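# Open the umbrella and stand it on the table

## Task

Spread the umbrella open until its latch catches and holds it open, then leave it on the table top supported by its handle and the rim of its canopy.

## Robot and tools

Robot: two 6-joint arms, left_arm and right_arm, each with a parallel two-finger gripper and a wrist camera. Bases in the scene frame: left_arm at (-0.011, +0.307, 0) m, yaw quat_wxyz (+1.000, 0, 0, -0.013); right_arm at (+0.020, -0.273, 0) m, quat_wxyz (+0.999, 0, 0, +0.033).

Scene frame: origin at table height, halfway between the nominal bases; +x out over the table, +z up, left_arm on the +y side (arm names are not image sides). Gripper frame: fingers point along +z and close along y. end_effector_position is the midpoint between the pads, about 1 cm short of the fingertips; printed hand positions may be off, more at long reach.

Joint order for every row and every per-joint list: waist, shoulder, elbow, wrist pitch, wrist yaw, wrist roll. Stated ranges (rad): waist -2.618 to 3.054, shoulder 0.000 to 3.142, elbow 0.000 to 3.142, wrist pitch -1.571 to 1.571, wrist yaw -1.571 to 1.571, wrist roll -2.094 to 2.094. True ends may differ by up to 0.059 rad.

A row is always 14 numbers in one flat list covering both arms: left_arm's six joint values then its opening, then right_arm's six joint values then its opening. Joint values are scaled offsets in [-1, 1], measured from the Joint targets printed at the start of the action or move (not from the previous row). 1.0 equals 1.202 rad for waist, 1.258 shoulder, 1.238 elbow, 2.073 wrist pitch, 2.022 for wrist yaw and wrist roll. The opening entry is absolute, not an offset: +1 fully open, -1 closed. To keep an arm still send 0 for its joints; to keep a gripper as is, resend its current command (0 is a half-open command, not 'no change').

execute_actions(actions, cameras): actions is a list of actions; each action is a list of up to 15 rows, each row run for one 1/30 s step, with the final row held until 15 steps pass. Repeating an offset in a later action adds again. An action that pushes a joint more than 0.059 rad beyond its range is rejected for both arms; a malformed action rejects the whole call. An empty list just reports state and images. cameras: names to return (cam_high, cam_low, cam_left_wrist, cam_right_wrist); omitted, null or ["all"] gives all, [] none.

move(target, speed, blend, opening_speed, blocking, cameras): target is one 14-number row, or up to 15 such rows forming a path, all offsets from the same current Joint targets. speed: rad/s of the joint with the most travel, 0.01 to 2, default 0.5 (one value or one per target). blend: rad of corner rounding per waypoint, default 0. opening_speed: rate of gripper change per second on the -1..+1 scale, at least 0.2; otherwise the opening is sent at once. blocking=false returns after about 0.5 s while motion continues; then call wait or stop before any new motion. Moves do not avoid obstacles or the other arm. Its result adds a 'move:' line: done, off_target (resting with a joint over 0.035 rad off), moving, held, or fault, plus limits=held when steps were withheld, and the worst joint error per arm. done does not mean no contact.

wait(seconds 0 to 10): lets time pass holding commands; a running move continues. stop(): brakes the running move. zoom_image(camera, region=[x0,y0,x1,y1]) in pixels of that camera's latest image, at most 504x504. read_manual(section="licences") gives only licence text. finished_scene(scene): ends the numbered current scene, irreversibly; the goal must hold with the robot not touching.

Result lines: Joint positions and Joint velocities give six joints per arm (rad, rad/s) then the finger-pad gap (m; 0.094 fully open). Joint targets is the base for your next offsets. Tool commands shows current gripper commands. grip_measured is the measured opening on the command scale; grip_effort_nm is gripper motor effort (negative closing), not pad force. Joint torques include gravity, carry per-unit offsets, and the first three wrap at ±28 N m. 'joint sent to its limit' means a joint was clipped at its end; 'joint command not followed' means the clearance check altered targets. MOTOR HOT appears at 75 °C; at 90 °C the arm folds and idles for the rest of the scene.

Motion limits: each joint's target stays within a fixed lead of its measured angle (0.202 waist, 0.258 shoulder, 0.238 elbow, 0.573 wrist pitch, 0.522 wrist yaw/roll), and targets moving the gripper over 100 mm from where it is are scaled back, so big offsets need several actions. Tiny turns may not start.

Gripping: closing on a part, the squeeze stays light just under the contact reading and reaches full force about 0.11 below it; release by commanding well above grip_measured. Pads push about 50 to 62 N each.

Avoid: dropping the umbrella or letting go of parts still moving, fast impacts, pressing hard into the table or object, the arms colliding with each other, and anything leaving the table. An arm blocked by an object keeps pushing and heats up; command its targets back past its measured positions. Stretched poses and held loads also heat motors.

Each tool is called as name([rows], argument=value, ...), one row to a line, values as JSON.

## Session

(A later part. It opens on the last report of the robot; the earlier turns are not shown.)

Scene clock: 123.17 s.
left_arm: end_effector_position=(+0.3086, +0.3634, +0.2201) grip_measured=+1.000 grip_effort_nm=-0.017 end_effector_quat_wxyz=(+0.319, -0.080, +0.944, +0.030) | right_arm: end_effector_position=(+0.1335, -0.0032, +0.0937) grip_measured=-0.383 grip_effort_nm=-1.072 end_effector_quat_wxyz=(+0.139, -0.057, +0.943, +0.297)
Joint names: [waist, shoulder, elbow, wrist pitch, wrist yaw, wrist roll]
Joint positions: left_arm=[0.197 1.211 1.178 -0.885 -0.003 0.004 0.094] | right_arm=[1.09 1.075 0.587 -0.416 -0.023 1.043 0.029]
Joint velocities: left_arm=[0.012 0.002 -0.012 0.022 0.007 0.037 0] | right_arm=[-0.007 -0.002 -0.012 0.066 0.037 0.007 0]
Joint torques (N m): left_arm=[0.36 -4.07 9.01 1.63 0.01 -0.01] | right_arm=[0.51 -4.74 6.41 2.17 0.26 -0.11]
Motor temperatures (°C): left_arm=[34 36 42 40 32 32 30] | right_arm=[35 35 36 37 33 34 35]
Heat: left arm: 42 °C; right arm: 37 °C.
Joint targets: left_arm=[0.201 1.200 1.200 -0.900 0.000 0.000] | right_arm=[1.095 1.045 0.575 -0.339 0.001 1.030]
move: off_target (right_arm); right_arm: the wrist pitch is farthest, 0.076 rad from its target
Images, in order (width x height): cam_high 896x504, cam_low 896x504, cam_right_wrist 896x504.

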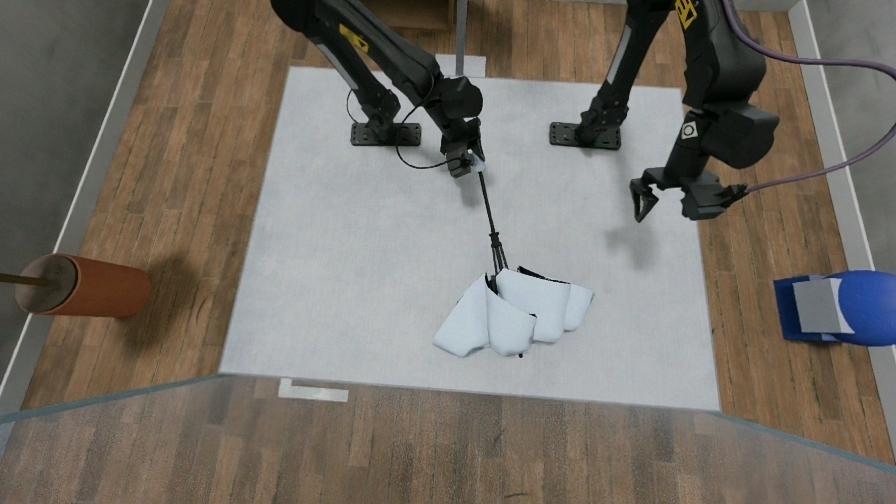

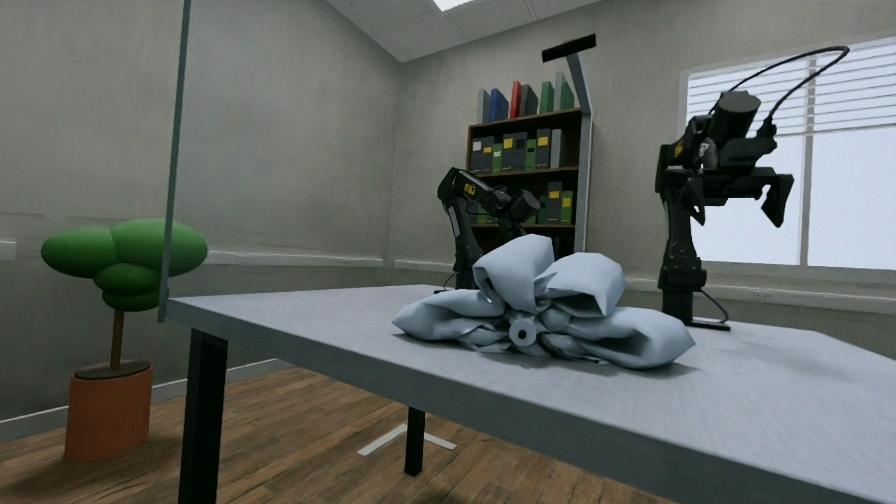

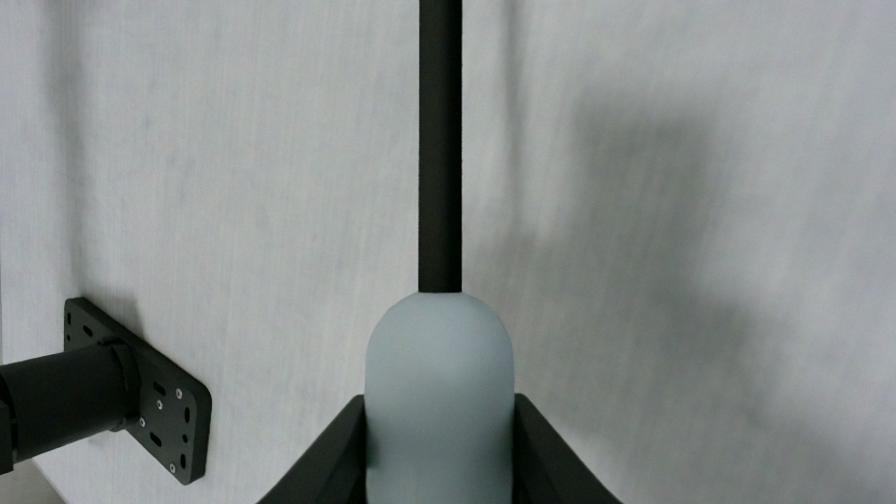

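move(target=[-0.8536, 0.0282, -0.5365, 0.4784, -0.1825, -0.6626, 1, 0, 0, 0, 0, 0, 0, -0.6], speed=0.8, cameras=["cam_high", "cam_low", "cam_left_wrist"])

Scene clock: 148.13 s.
left_arm: end_effector_position=(+0.2737, +0.0801, +0.1302) grip_measured=+1.000 grip_effort_nm=-0.027 end_effector_quat_wxyz=(+0.353, -0.293, +0.820, -0.343) | right_arm: end_effector_position=(+0.1335, -0.0032, +0.0937) grip_measured=-0.383 grip_effort_nm=-1.072 end_effector_quat_wxyz=(+0.138, -0.056, +0.943, +0.297)
Joint names: [waist, shoulder, elbow, wrist pitch, wrist yaw, wrist roll]
Joint positions: left_arm=[-0.82 1.228 0.553 0.093 -0.355 -1.339 0.094] | right_arm=[1.09 1.075 0.587 -0.416 -0.023 1.046 0.029]
Joint velocities: left_arm=[0.002 -0.012 -0.007 0.037 -0.007 -0.022 0] | right_arm=[-0.012 0.002 0.002 -0.066 0.022 0.022 0]
Joint torques (N m): left_arm=[-0.43 -2.86 5.86 2.18 -0.28 0.02] | right_arm=[0.49 -4.75 6.34 2.16 0.27 -0.14]
Motor temperatures (°C): left_arm=[34 36 42 40 32 32 30] | right_arm=[35 36 36 40 33 34 36]
Heat: left arm: 42 °C; right arm: 40 °C.
Joint targets: left_arm=[-0.825 1.236 0.536 0.092 -0.369 -1.340] | right_arm=[1.095 1.045 0.575 -0.339 0.001 1.030]
move: off_target (right_arm); right_arm: the wrist pitch is farthest, 0.077 rad from its target
Images, in order (width x height): cam_high 896x504, cam_low 896x504, cam_left_wrist 896x504.

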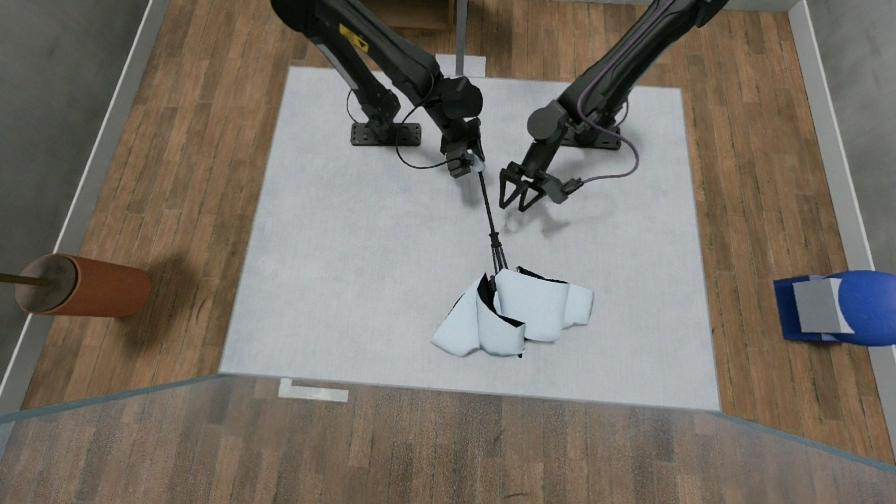

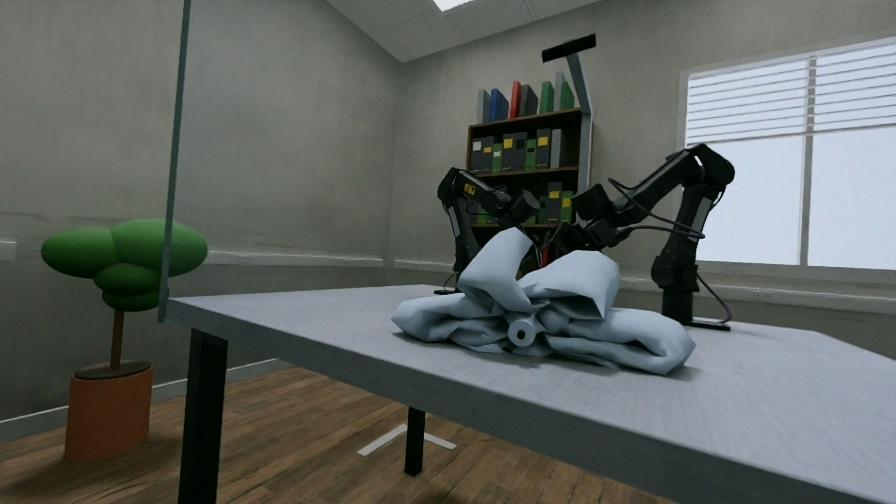

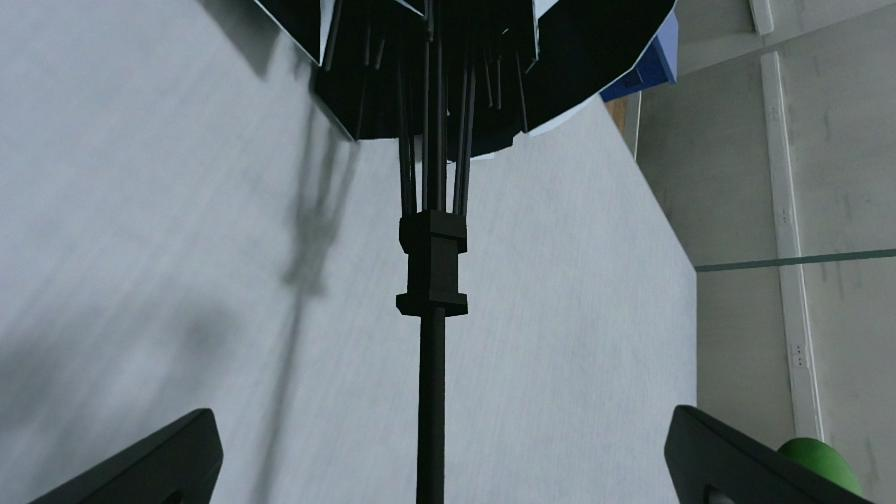

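execute_actions(actions=[], cameras=["cam_high", "cam_left_wrist"])

Scene clock: 176.07 s.
left_arm: end_effector_position=(+0.2738, +0.0801, +0.1305) grip_measured=+1.000 grip_effort_nm=-0.017 end_effector_quat_wxyz=(+0.353, -0.293, +0.819, -0.343) | right_arm: end_effector_position=(+0.1335, -0.0032, +0.0937) grip_measured=-0.383 grip_effort_nm=-1.067 end_effector_quat_wxyz=(+0.138, -0.056, +0.943, +0.297)
Joint names: [waist, shoulder, elbow, wrist pitch, wrist yaw, wrist roll]
Joint positions: left_arm=[-0.82 1.228 0.553 0.094 -0.356 -1.34 0.094] | right_arm=[1.09 1.075 0.587 -0.416 -0.023 1.046 0.029]
Joint velocities: left_arm=[-0.012 0.012 -0.012 0.007 0.022 -0.007 0] | right_arm=[0.002 -0.007 -0.007 -0.051 -0.007 0.022 -0.001]
Joint torques (N m): left_arm=[-0.4 -2.86 5.82 2.15 -0.26 0.05] | right_arm=[0.49 -4.78 6.34 2.16 0.25 -0.14]
Motor temperatures (°C): left_arm=[34 35 42 41 32 32 30] | right_arm=[35 36 36 42 33 34 36]
Heat: left arm: 42 °C; right arm: 42 °C.
Joint targets: left_arm=[-0.825 1.236 0.536 0.092 -0.369 -1.340] | right_arm=[1.095 1.045 0.575 -0.339 0.001 1.030]
Tool commands: left_gripper/opening=+1.0 right_gripper/opening=-0.6
Images, in order (width x height): cam_high 896x504, cam_left_wrist 896x504.

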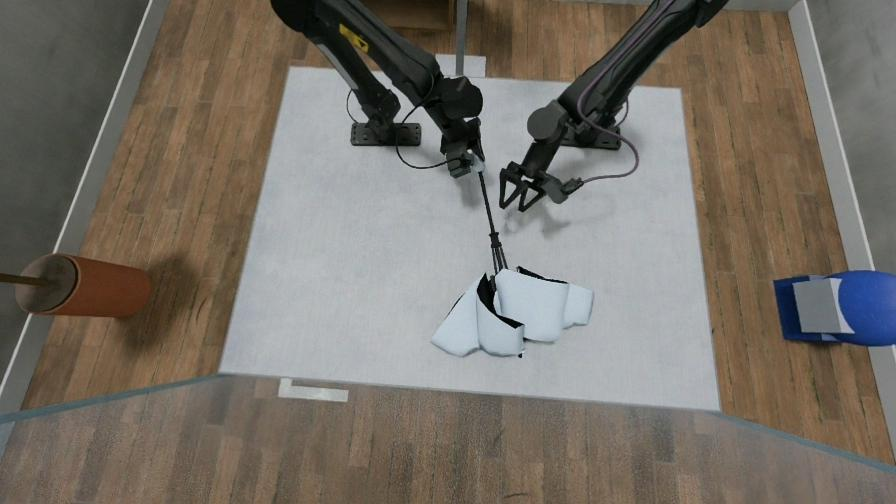

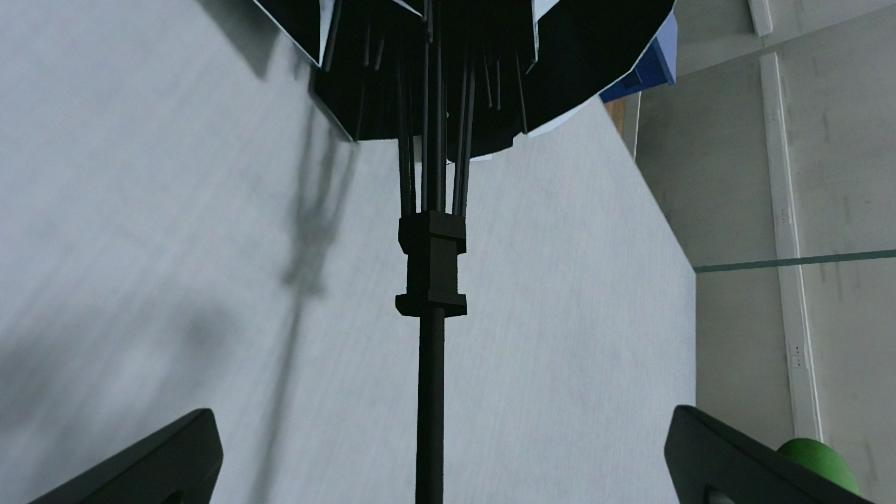

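move([
  [0.0557, 0.2141, 0.0812, 0.0875, 0.0273, 0.0366, 1, 0,0,0,0,0,0,-0.6],
], speed=0.4, cameras=["cam_left_wrist"])

Scene clock: 178.27 s.
left_arm: end_effector_position=(+0.3088, +0.0624, +0.0939) grip_measured=+1.000 grip_effort_nm=-0.017 end_effector_quat_wxyz=(+0.353, -0.281, +0.832, -0.323) | right_arm: end_effector_position=(+0.1335, -0.0032, +0.0937) grip_measured=-0.383 grip_effort_nm=-1.057 end_effector_quat_wxyz=(+0.138, -0.056, +0.943, +0.297)
Joint names: [waist, shoulder, elbow, wrist pitch, wrist yaw, wrist roll]
Joint positions: left_arm=[-0.765 1.493 0.611 0.274 -0.313 -1.277 0.094] | right_arm=[1.09 1.075 0.587 -0.416 -0.023 1.046 0.029]
Joint velocities: left_arm=[0.002 -0.017 -0.022 -0.022 -0.125 0.022 0] | right_arm=[-0.017 -0.007 0.017 0.007 0.007 0.022 0]
Joint torques (N m): left_arm=[0.64 -4.11 8.55 2.15 -0.13 0.16] | right_arm=[0.47 -4.72 6.34 2.14 0.25 -0.13]
Motor temperatures (°C): left_arm=[34 35 42 41 32 32 30] | right_arm=[35 36 36 42 33 34 36]
Heat: left arm: 42 °C; right arm: 42 °C.
Joint targets: left_arm=[-0.758 1.505 0.636 0.273 -0.314 -1.266] | right_arm=[1.095 1.045 0.575 -0.340 0.001 1.030]
move: off_target (right_arm); right_arm: the wrist pitch is farthest, 0.077 rad from its target
Images, in order (width x height): cam_left_wrist 896x504.

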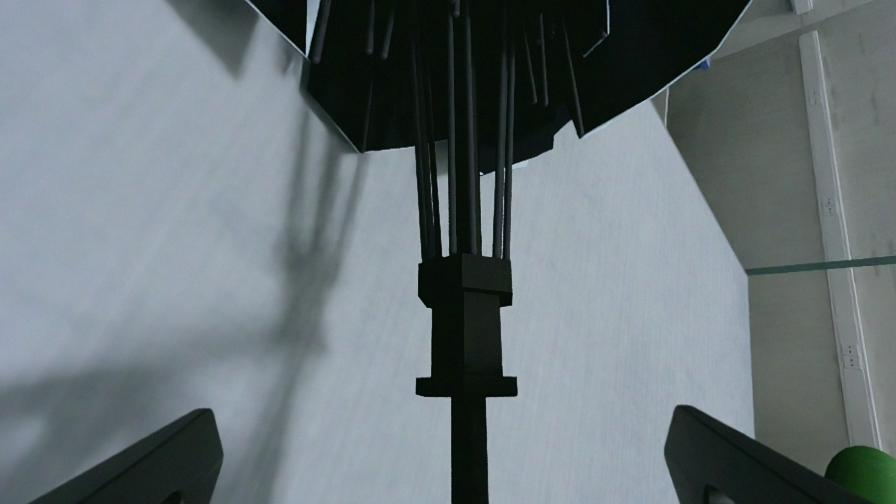

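move([
  [0.0416, 0.1526, 0.0767, 0.0584, 0.0183, 0.0267, 1, 0,0,0,0,0,0,-0.6],
], speed=0.3, cameras=["cam_left_wrist", "cam_low"])

Scene clock: 187.63 s.
left_arm: end_effector_position=(+0.3461, +0.0472, +0.0795) grip_measured=+1.000 grip_effort_nm=-0.027 end_effector_quat_wxyz=(+0.362, -0.272, +0.830, -0.324) | right_arm: end_effector_position=(+0.1335, -0.0032, +0.0937) grip_measured=-0.383 grip_effort_nm=-1.062 end_effector_quat_wxyz=(+0.138, -0.056, +0.943, +0.297)
Joint names: [waist, shoulder, elbow, wrist pitch, wrist yaw, wrist roll]
Joint positions: left_arm=[-0.715 1.681 0.707 0.395 -0.277 -1.223 0.094] | right_arm=[1.09 1.075 0.587 -0.416 -0.023 1.046 0.029]
Joint velocities: left_arm=[-0.002 -0.012 -0.002 -0.037 -0.022 -0.022 0] | right_arm=[-0.002 0.012 0.002 -0.022 -0.022 -0.022 0]
Joint torques (N m): left_arm=[0.61 -5.18 8.18 2.19 -0.11 0.19] | right_arm=[0.47 -4.74 6.31 2.17 0.27 -0.14]
Motor temperatures (°C): left_arm=[34 35 42 42 32 32 30] | right_arm=[35 36 36 42 33 34 36]
Heat: left arm: 42 °C; right arm: 42 °C.
Joint targets: left_arm=[-0.708 1.697 0.731 0.394 -0.277 -1.212] | right_arm=[1.095 1.045 0.575 -0.340 0.001 1.030]
move: off_target (right_arm); right_arm: the wrist pitch is farthest, 0.076 rad from its target
Images, in order (width x height): cam_low 896x504, cam_left_wrist 896x504.

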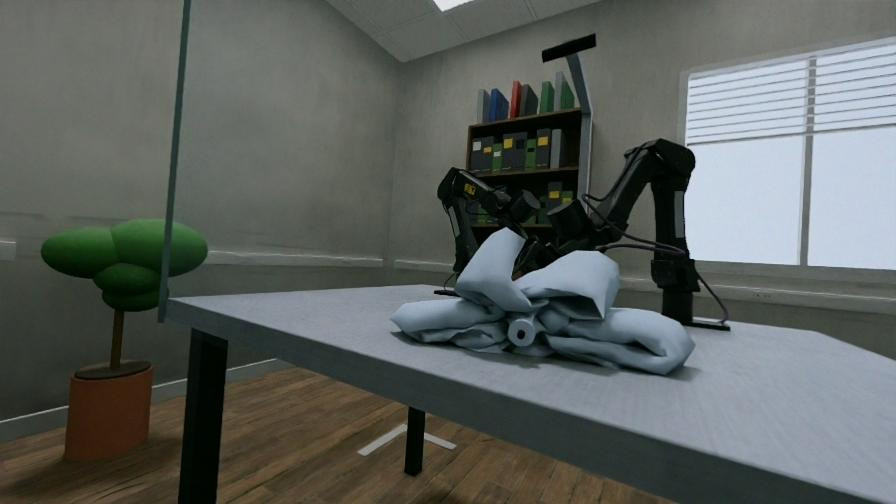

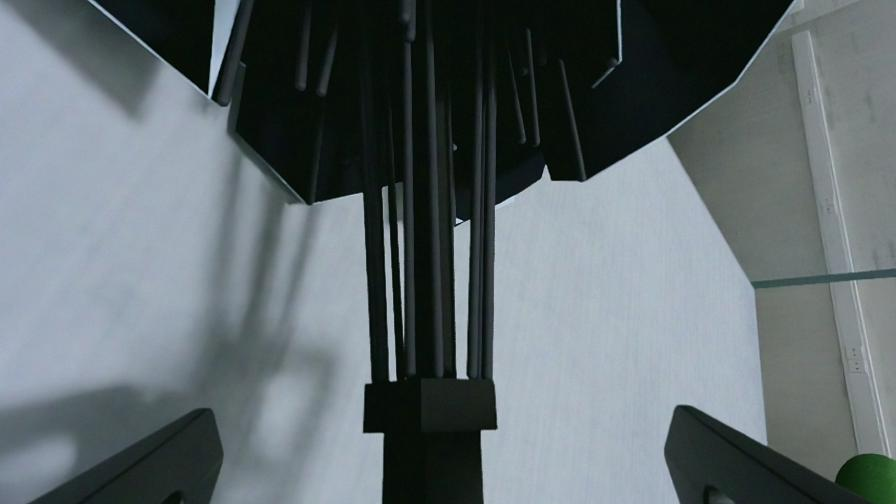

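move([
  [0, 0, 0, 0, 0, 0, -0.62, 0,0,0,0,0,0,-0.6],
], opening_speed=0.7, cameras=["cam_left_wrist", "cam_right_wrist"])

Scene clock: 210.40 s.
left_arm: end_effector_position=(+0.3461, +0.0470, +0.0797) grip_measured=-0.505 grip_effort_nm=-1.028 end_effector_quat_wxyz=(+0.362, -0.271, +0.830, -0.325) | right_arm: end_effector_position=(+0.1338, -0.0024, +0.0944) grip_measured=-0.383 grip_effort_nm=-1.072 end_effector_quat_wxyz=(+0.139, -0.055, +0.942, +0.299)
Joint names: [waist, shoulder, elbow, wrist pitch, wrist yaw, wrist roll]
Joint positions: left_arm=[-0.715 1.681 0.707 0.396 -0.276 -1.223 0.023] | right_arm=[1.09 1.075 0.587 -0.411 -0.023 1.048 0.029]
Joint velocities: left_arm=[-0.017 0.007 0.012 -0.051 -0.037 0.051 0] | right_arm=[0.007 0.002 -0.007 0.037 0.051 -0.081 -0.001]
Joint torques (N m): left_arm=[0.62 -5.15 8.18 2.18 -0.12 0.16] | right_arm=[0.51 -4.72 6.35 2.12 0.26 -0.15]
Motor temperatures (°C): left_arm=[34 36 42 45 32 32 30] | right_arm=[35 36 36 43 33 34 36]
Heat: left arm: 45 °C; right arm: 43 °C.
Joint targets: left_arm=[-0.708 1.697 0.731 0.394 -0.277 -1.212] | right_arm=[1.095 1.045 0.575 -0.339 0.001 1.030]
move: off_target (right_arm); right_arm: the wrist pitch is farthest, 0.071 rad from its target
Images, in order (width x height): cam_left_wrist 896x504, cam_right_wrist 896x504.

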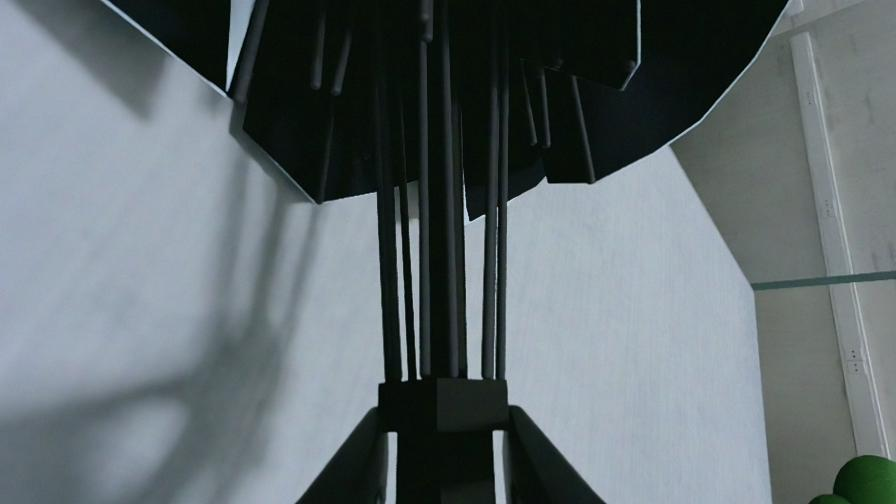

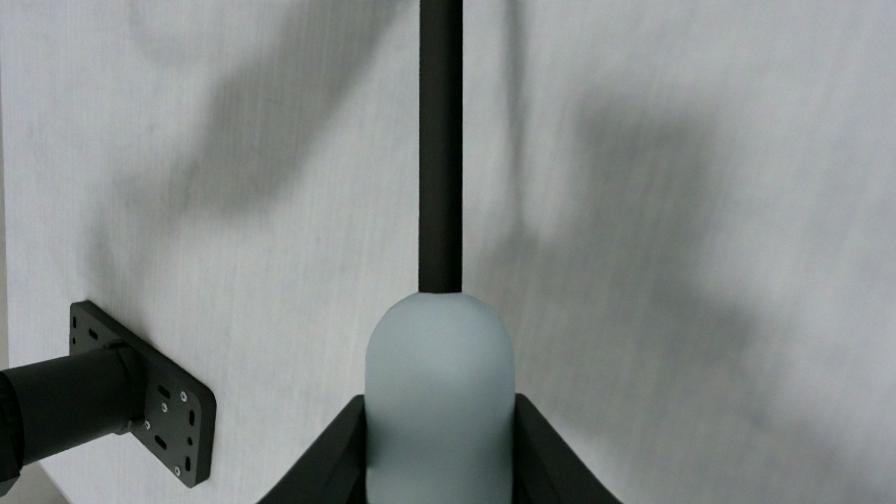

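move([
  [0.0358, 0.0337, 0.0722, 0.0197, 0.0291, 0.0618, -0.65, 0,0,0,0,0,0,-0.6],
], speed=0.15, cameras=["cam_high", "cam_low", "cam_left_wrist", "cam_right_wrist"])

Scene clock: 251.30 s.
left_arm: end_effector_position=(+0.3659, +0.0325, +0.0948) grip_measured=-0.505 grip_effort_nm=-1.038 end_effector_quat_wxyz=(+0.372, -0.225, +0.835, -0.338) | right_arm: end_effector_position=(+0.1451, -0.0020, +0.0984) grip_measured=-0.383 grip_effort_nm=-1.057 end_effector_quat_wxyz=(+0.162, -0.031, +0.939, +0.301)
Joint names: [waist, shoulder, elbow, wrist pitch, wrist yaw, wrist roll]
Joint positions: left_arm=[-0.682 1.72 0.786 0.405 -0.203 -1.119 0.023] | right_arm=[1.086 1.075 0.587 -0.385 0.027 1.075 0.029]
Joint velocities: left_arm=[0.002 0.002 0.002 0.007 0.051 0.007 -0.001] | right_arm=[-0.012 -0.002 0.007 -0.037 -0.066 0.022 -0.001]
Joint torques (N m): left_arm=[1.54 -5.37 9.21 2.55 -0.23 0.41] | right_arm=[0.9 -4.77 6.39 1.9 -0.27 -0.43]
Motor temperatures (°C): left_arm=[34 36 42 47 32 32 32] | right_arm=[35 36 36 44 33 34 37]
Heat: left arm: 47 °C; right arm: 44 °C.
Joint targets: left_arm=[-0.665 1.739 0.820 0.435 -0.218 -1.087] | right_arm=[1.095 1.045 0.575 -0.339 0.000 1.030]
move: off_target (right_arm); right_arm: the wrist pitch is farthest, 0.046 rad from its target

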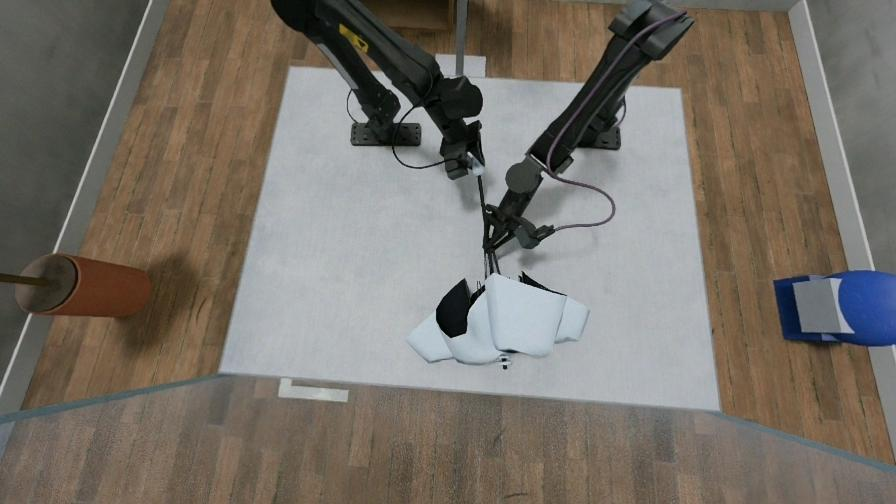

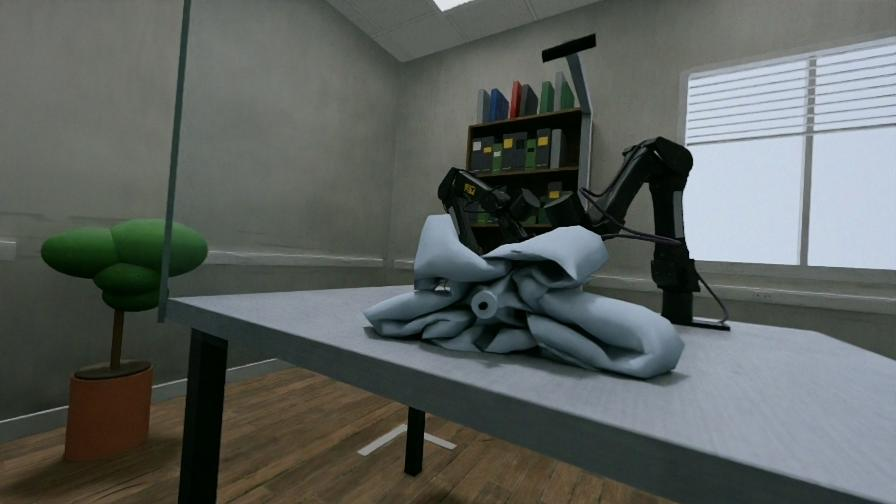

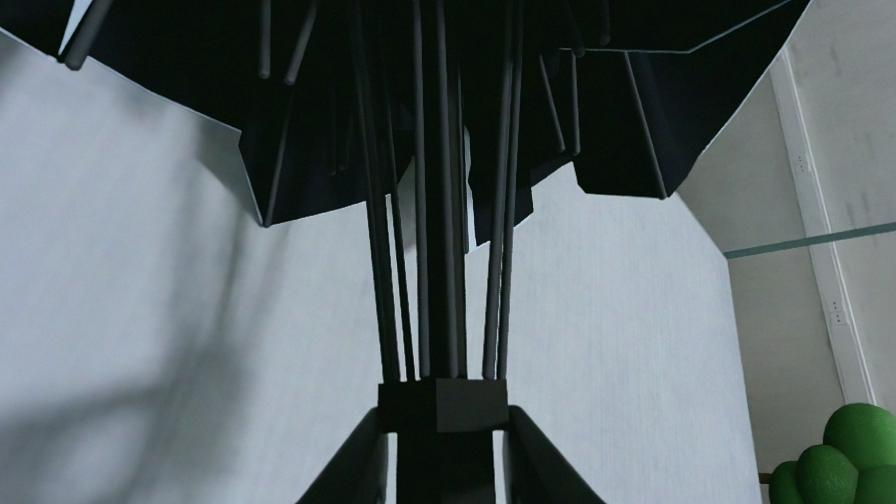

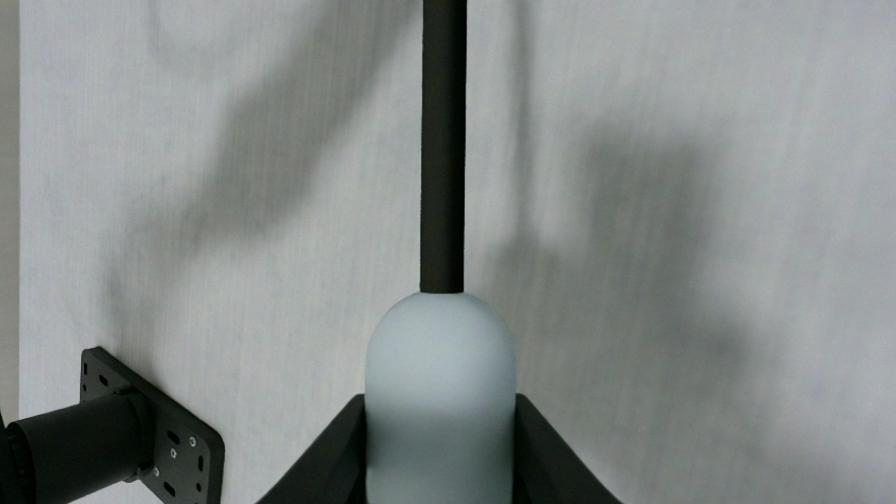

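move([
  [0.0424, 0.0358, 0.0775, 0.0352, 0.0247, 0.0712, -0.65, 0.025,0,0,0,-0.0396,0,-0.6],
], speed=0.15, cameras=["cam_high", "cam_low", "cam_left_wrist", "cam_right_wrist"])

Scene clock: 259.07 s.
left_arm: end_effector_position=(+0.3836, +0.0148, +0.1130) grip_measured=-0.506 grip_effort_nm=-1.043 end_effector_quat_wxyz=(+0.384, -0.168, +0.835, -0.357) | right_arm: end_effector_position=(+0.1559, -0.0011, +0.1037) grip_measured=-0.383 grip_effort_nm=-1.062 end_effector_quat_wxyz=(+0.186, -0.006, +0.934, +0.305)
Joint names: [waist, shoulder, elbow, wrist pitch, wrist yaw, wrist roll]
Joint positions: left_arm=[-0.656 1.758 0.867 0.42 -0.117 -1.006 0.023] | right_arm=[1.086 1.075 0.587 -0.356 0.081 1.108 0.029]
Joint velocities: left_arm=[-0.007 -0.012 0.002 0.007 -0.022 0.007 0.001] | right_arm=[0.002 -0.012 0.012 0.022 0.022 -0.022 -0.001]
Joint torques (N m): left_arm=[3.62 -5.39 10.67 3.24 -0.55 0.77] | right_arm=[3.86 -4.81 6.37 1.68 -1.76 -0.74]
Motor temperatures (°C): left_arm=[34 36 43 47 32 32 32] | right_arm=[35 36 36 45 33 34 37]
Heat: left arm: 47 °C; right arm: 45 °C.
Joint targets: left_arm=[-0.614 1.784 0.916 0.508 -0.168 -0.943] | right_arm=[1.125 1.045 0.575 -0.339 -0.080 1.030]
move: off_target (left_arm, right_arm); left_arm: the wrist pitch is farthest, 0.088 rad from its target; right_arm: the wrist yaw is farthest, 0.161 rad from its target

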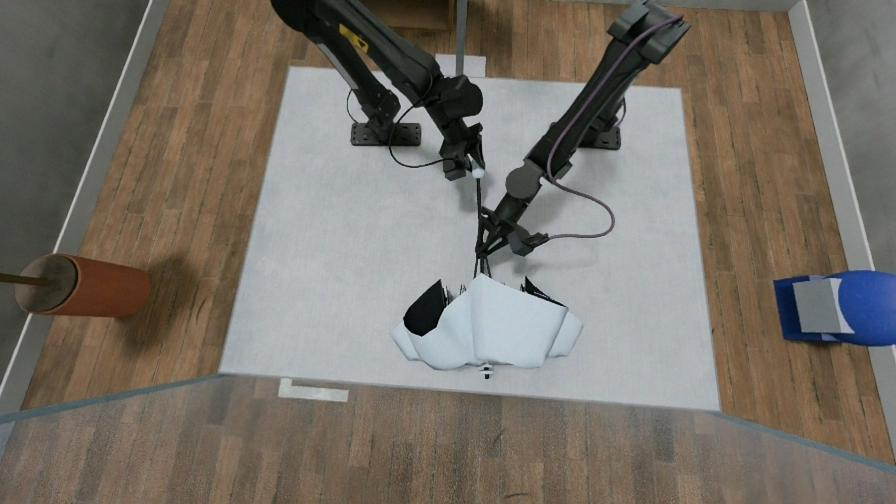

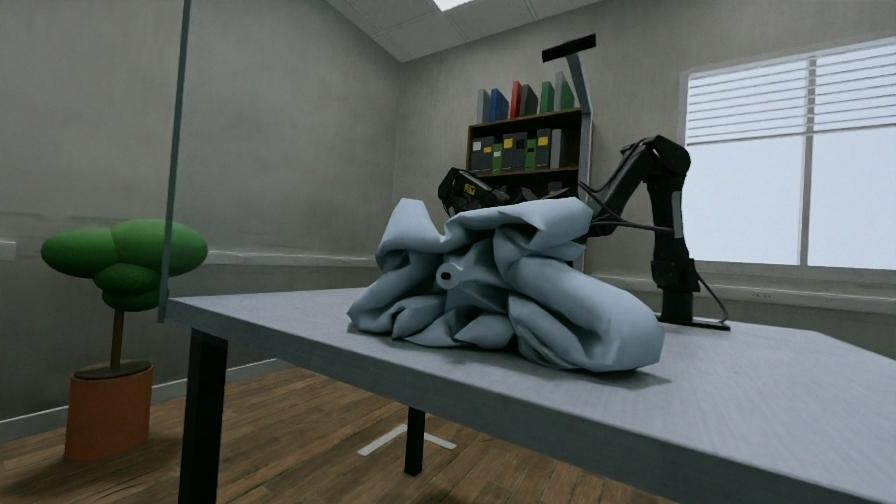

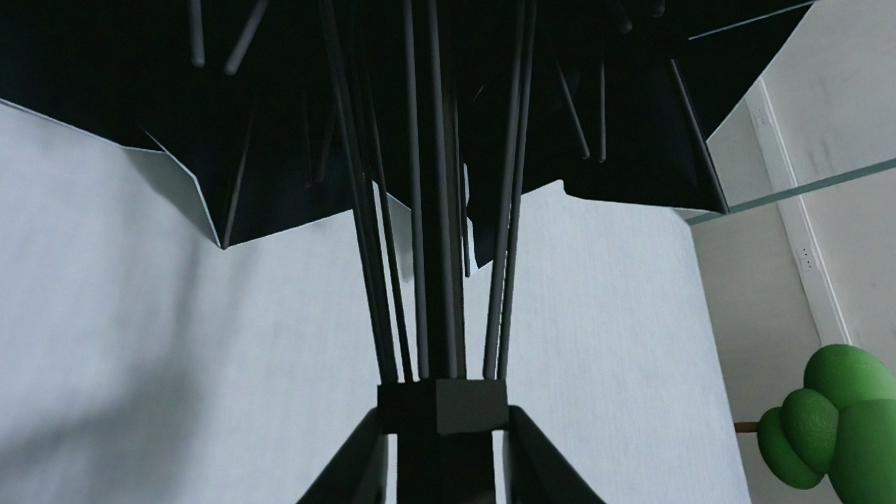

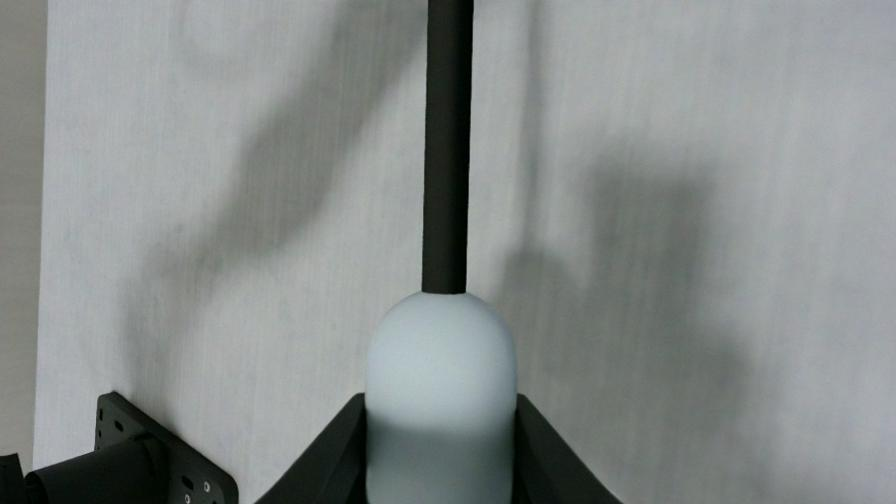

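move([
  [0.0283, 0.0254, 0.0727, 0.0265, 0.0, 0.0346, -0.65, 0.0166,0,0,0,-0.0742,0,-0.6],
], speed=0.15, cameras=["cam_high", "cam_low", "cam_left_wrist", "cam_right_wrist"])

Scene clock: 273.80 s.
left_arm: end_effector_position=(+0.3940, +0.0018, +0.1249) grip_measured=-0.506 grip_effort_nm=-1.033 end_effector_quat_wxyz=(+0.392, -0.130, +0.834, -0.365) | right_arm: end_effector_position=(+0.1615, +0.0009, +0.1078) grip_measured=-0.383 grip_effort_nm=-1.057 end_effector_quat_wxyz=(+0.193, +0.012, +0.929, +0.314)
Joint names: [waist, shoulder, elbow, wrist pitch, wrist yaw, wrist roll]
Joint positions: left_arm=[-0.645 1.786 0.931 0.413 -0.069 -0.938 0.023] | right_arm=[1.081 1.075 0.587 -0.332 0.096 1.136 0.029]
Joint velocities: left_arm=[-0.017 0.007 -0.012 0.007 0.037 0.051 0] | right_arm=[-0.012 -0.012 -0.002 -0.022 0.022 0.051 0]
Joint torques (N m): left_arm=[5.65 -5.44 13.03 3.92 -1 0.77] | right_arm=[6.38 -4.85 6.45 1.46 -3.61 -1.02]
Motor temperatures (°C): left_arm=[34 36 45 53 32 32 32] | right_arm=[35 36 36 45 35 35 37]
Heat: left arm: 53 °C; right arm: 45 °C.
Joint targets: left_arm=[-0.580 1.816 1.006 0.563 -0.168 -0.873] | right_arm=[1.145 1.045 0.575 -0.339 -0.230 1.030]
move: off_target (left_arm, right_arm); left_arm: the wrist pitch is farthest, 0.150 rad from its target; right_arm: the wrist yaw is farthest, 0.326 rad from its target

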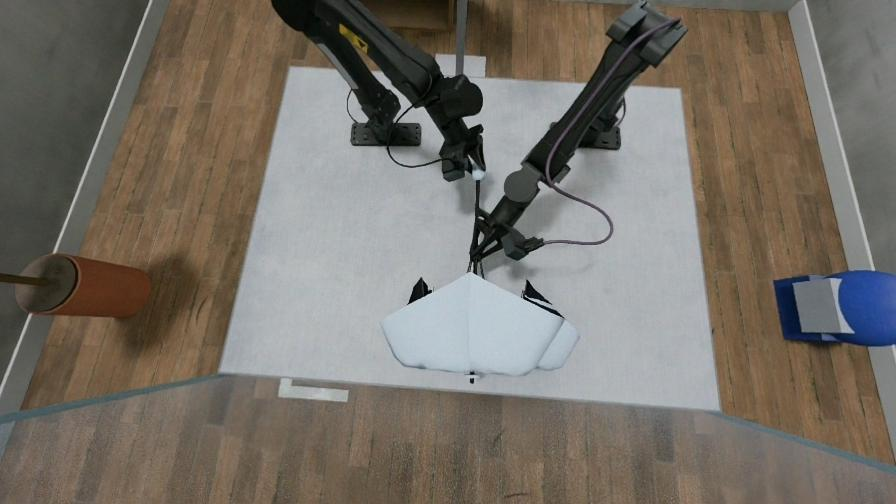

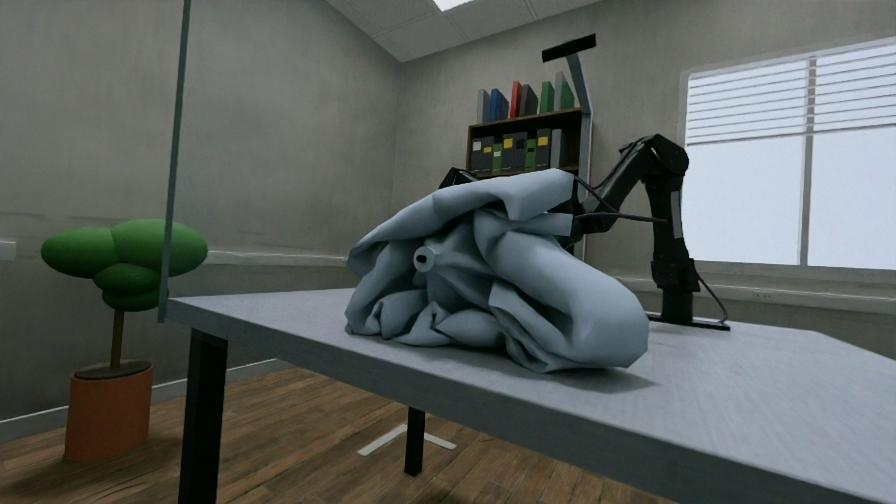

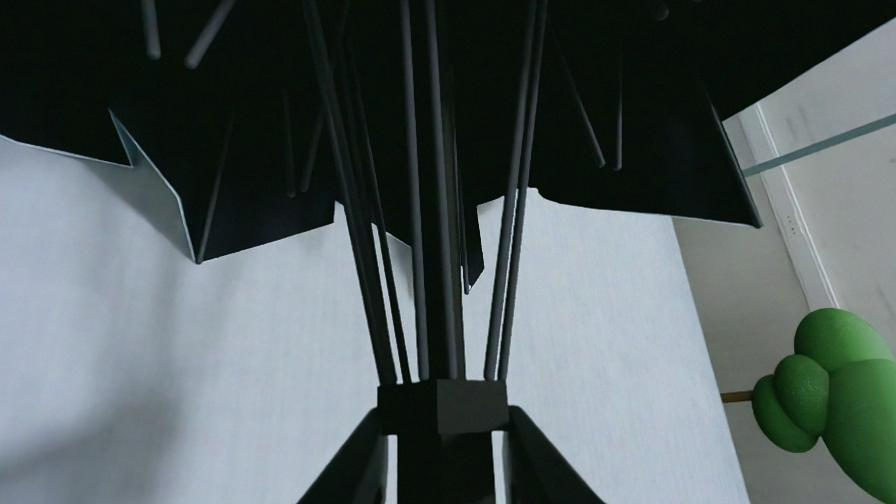

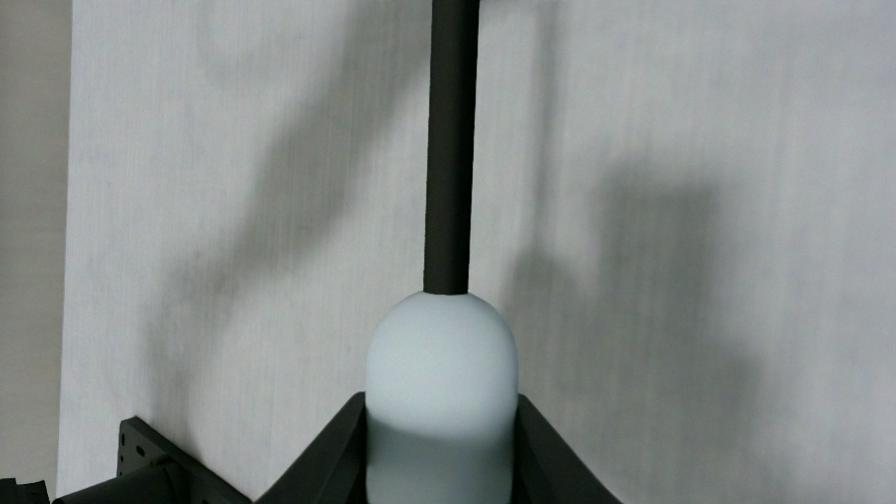

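move([
  [0.0125, 0.0095, 0.0473, 0.0408, -0.0064, 0.0410, -0.65, 0.0083,0,0,0,-0.0396,0,-0.6],
], speed=0.15, cameras=["cam_high", "cam_low", "cam_left_wrist"])

Scene clock: 306.10 s.
left_arm: end_effector_position=(+0.4002, -0.0092, +0.1427) grip_measured=-0.506 grip_effort_nm=-1.038 end_effector_quat_wxyz=(+0.412, -0.090, +0.826, -0.373) | right_arm: end_effector_position=(+0.1642, +0.0049, +0.1123) grip_measured=-0.383 grip_effort_nm=-1.067 end_effector_quat_wxyz=(+0.197, +0.017, +0.924, +0.326)
Joint names: [waist, shoulder, elbow, wrist pitch, wrist yaw, wrist roll]
Joint positions: left_arm=[-0.645 1.792 0.971 0.429 -0.039 -0.862 0.023] | right_arm=[1.078 1.075 0.587 -0.305 0.096 1.142 0.029]
Joint velocities: left_arm=[0.002 -0.002 0.012 -0.037 -0.022 0.051 0] | right_arm=[-0.007 -0.012 0.012 -0.037 0.022 0.022 0]
Joint torques (N m): left_arm=[6.5 -5.37 14.23 4.53 -1.33 0.79] | right_arm=[7.65 -4.85 6.45 1.27 -4.51 -1.09]
Motor temperatures (°C): left_arm=[35 36 45 60 33 32 33] | right_arm=[36 36 36 44 49 37 37]
Heat: left arm: 60 °C; right arm: 49 °C.
Joint targets: left_arm=[-0.570 1.826 1.059 0.634 -0.173 -0.795] | right_arm=[1.155 1.045 0.575 -0.339 -0.310 1.030]
move: off_target (left_arm, right_arm); left_arm: the wrist pitch is farthest, 0.218 rad from its target; right_arm: the wrist yaw is farthest, 0.406 rad from its target
Images, in order (width x height): cam_high 896x504, cam_low 896x504, cam_left_wrist 896x504.

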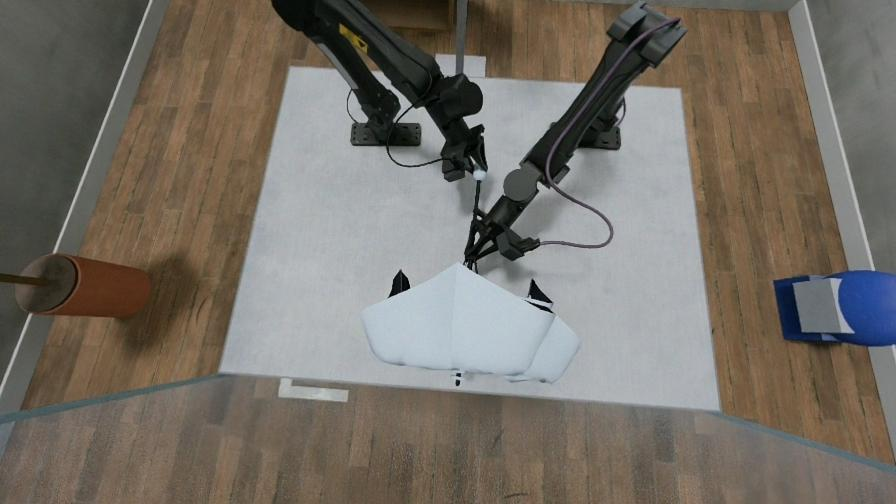

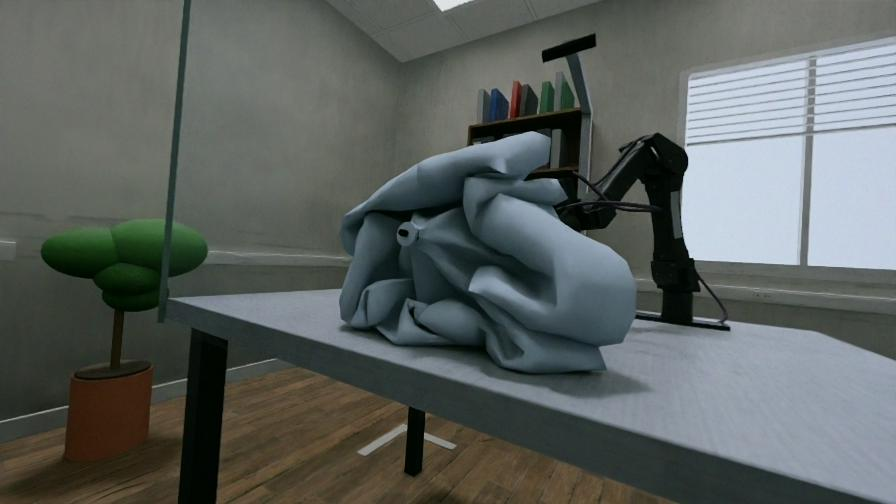

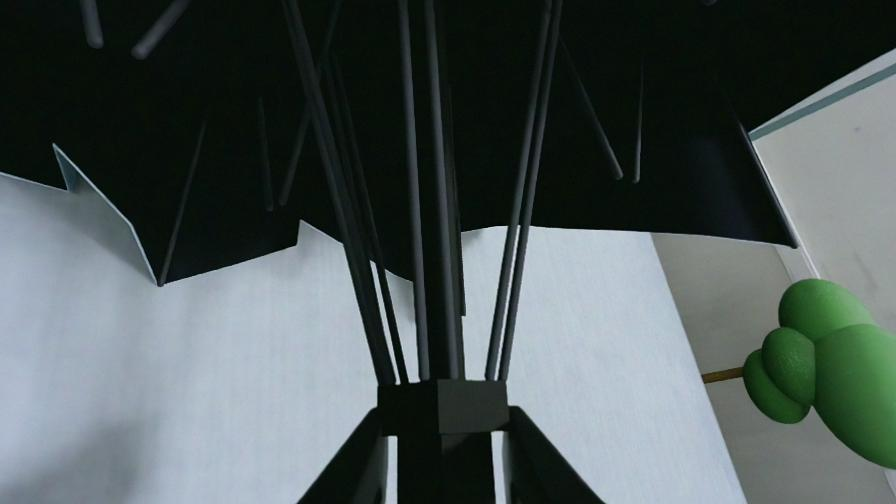

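move([
  [-0.0749, -0.0286, -0.088, -0.0888, 0.0559, -0.042, -0.65, -0.0458,0,0,0,0.1286,0.0099,-0.6],
], speed=0.25, cameras=["cam_high", "cam_left_wrist"])

Scene clock: 313.33 s.
left_arm: end_effector_position=(+0.3937, -0.0093, +0.1328) grip_measured=-0.507 grip_effort_nm=-1.038 end_effector_quat_wxyz=(+0.396, -0.109, +0.832, -0.372) | right_arm: end_effector_position=(+0.1641, -0.0002, +0.1080) grip_measured=-0.383 grip_effort_nm=-1.067 end_effector_quat_wxyz=(+0.194, +0.019, +0.929, +0.314)
Joint names: [waist, shoulder, elbow, wrist pitch, wrist yaw, wrist roll]
Joint positions: left_arm=[-0.658 1.792 0.957 0.413 -0.055 -0.907 0.023] | right_arm=[1.072 1.075 0.587 -0.331 0.097 1.142 0.029]
Joint velocities: left_arm=[0.017 -0.007 0.007 0.037 0.007 -0.051 0] | right_arm=[-0.007 0.012 -0.002 -0.007 -0.007 -0.007 -0.001]
Joint torques (N m): left_arm=[-0.14 -7.87 6.28 2.74 -0.07 0.35] | right_arm=[2.7 -4.82 6.43 1.48 -1.6 -0.88]
Motor temperatures (°C): left_arm=[35 36 45 63 33 32 33] | right_arm=[36 36 36 43 52 37 37]
Heat: left arm: 63 °C; right arm: 52 °C.
Joint targets: left_arm=[-0.660 1.790 0.950 0.450 -0.059 -0.879] | right_arm=[1.100 1.045 0.575 -0.339 -0.050 1.050]
move: off_target (left_arm, right_arm); left_arm: the wrist pitch is farthest, 0.037 rad from its target; right_arm: the wrist yaw is farthest, 0.147 rad from its target
Images, in order (width x height): cam_high 896x504, cam_left_wrist 896x504.

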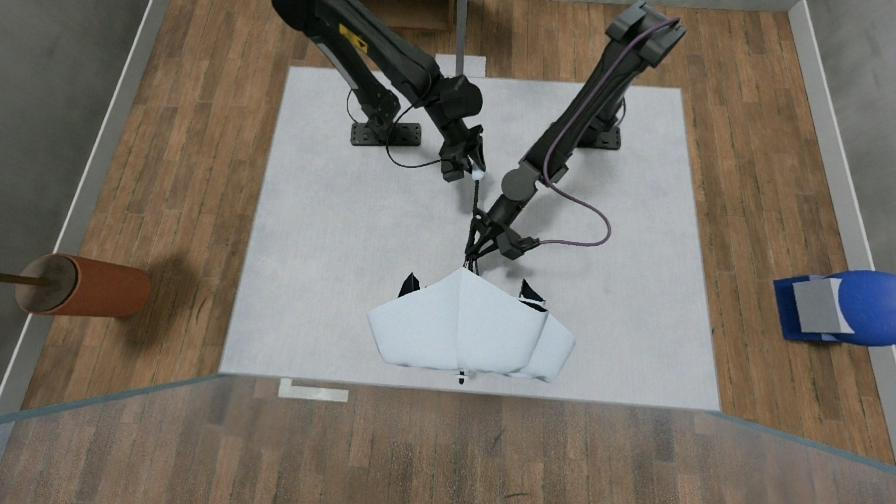

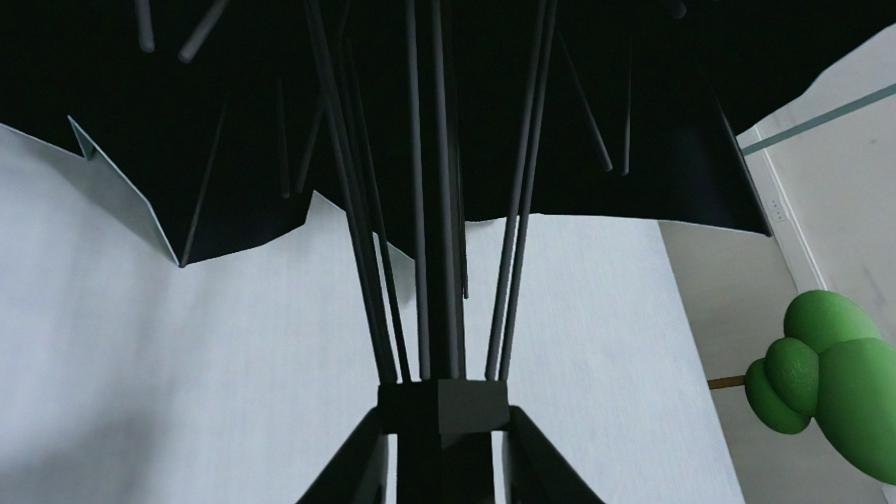

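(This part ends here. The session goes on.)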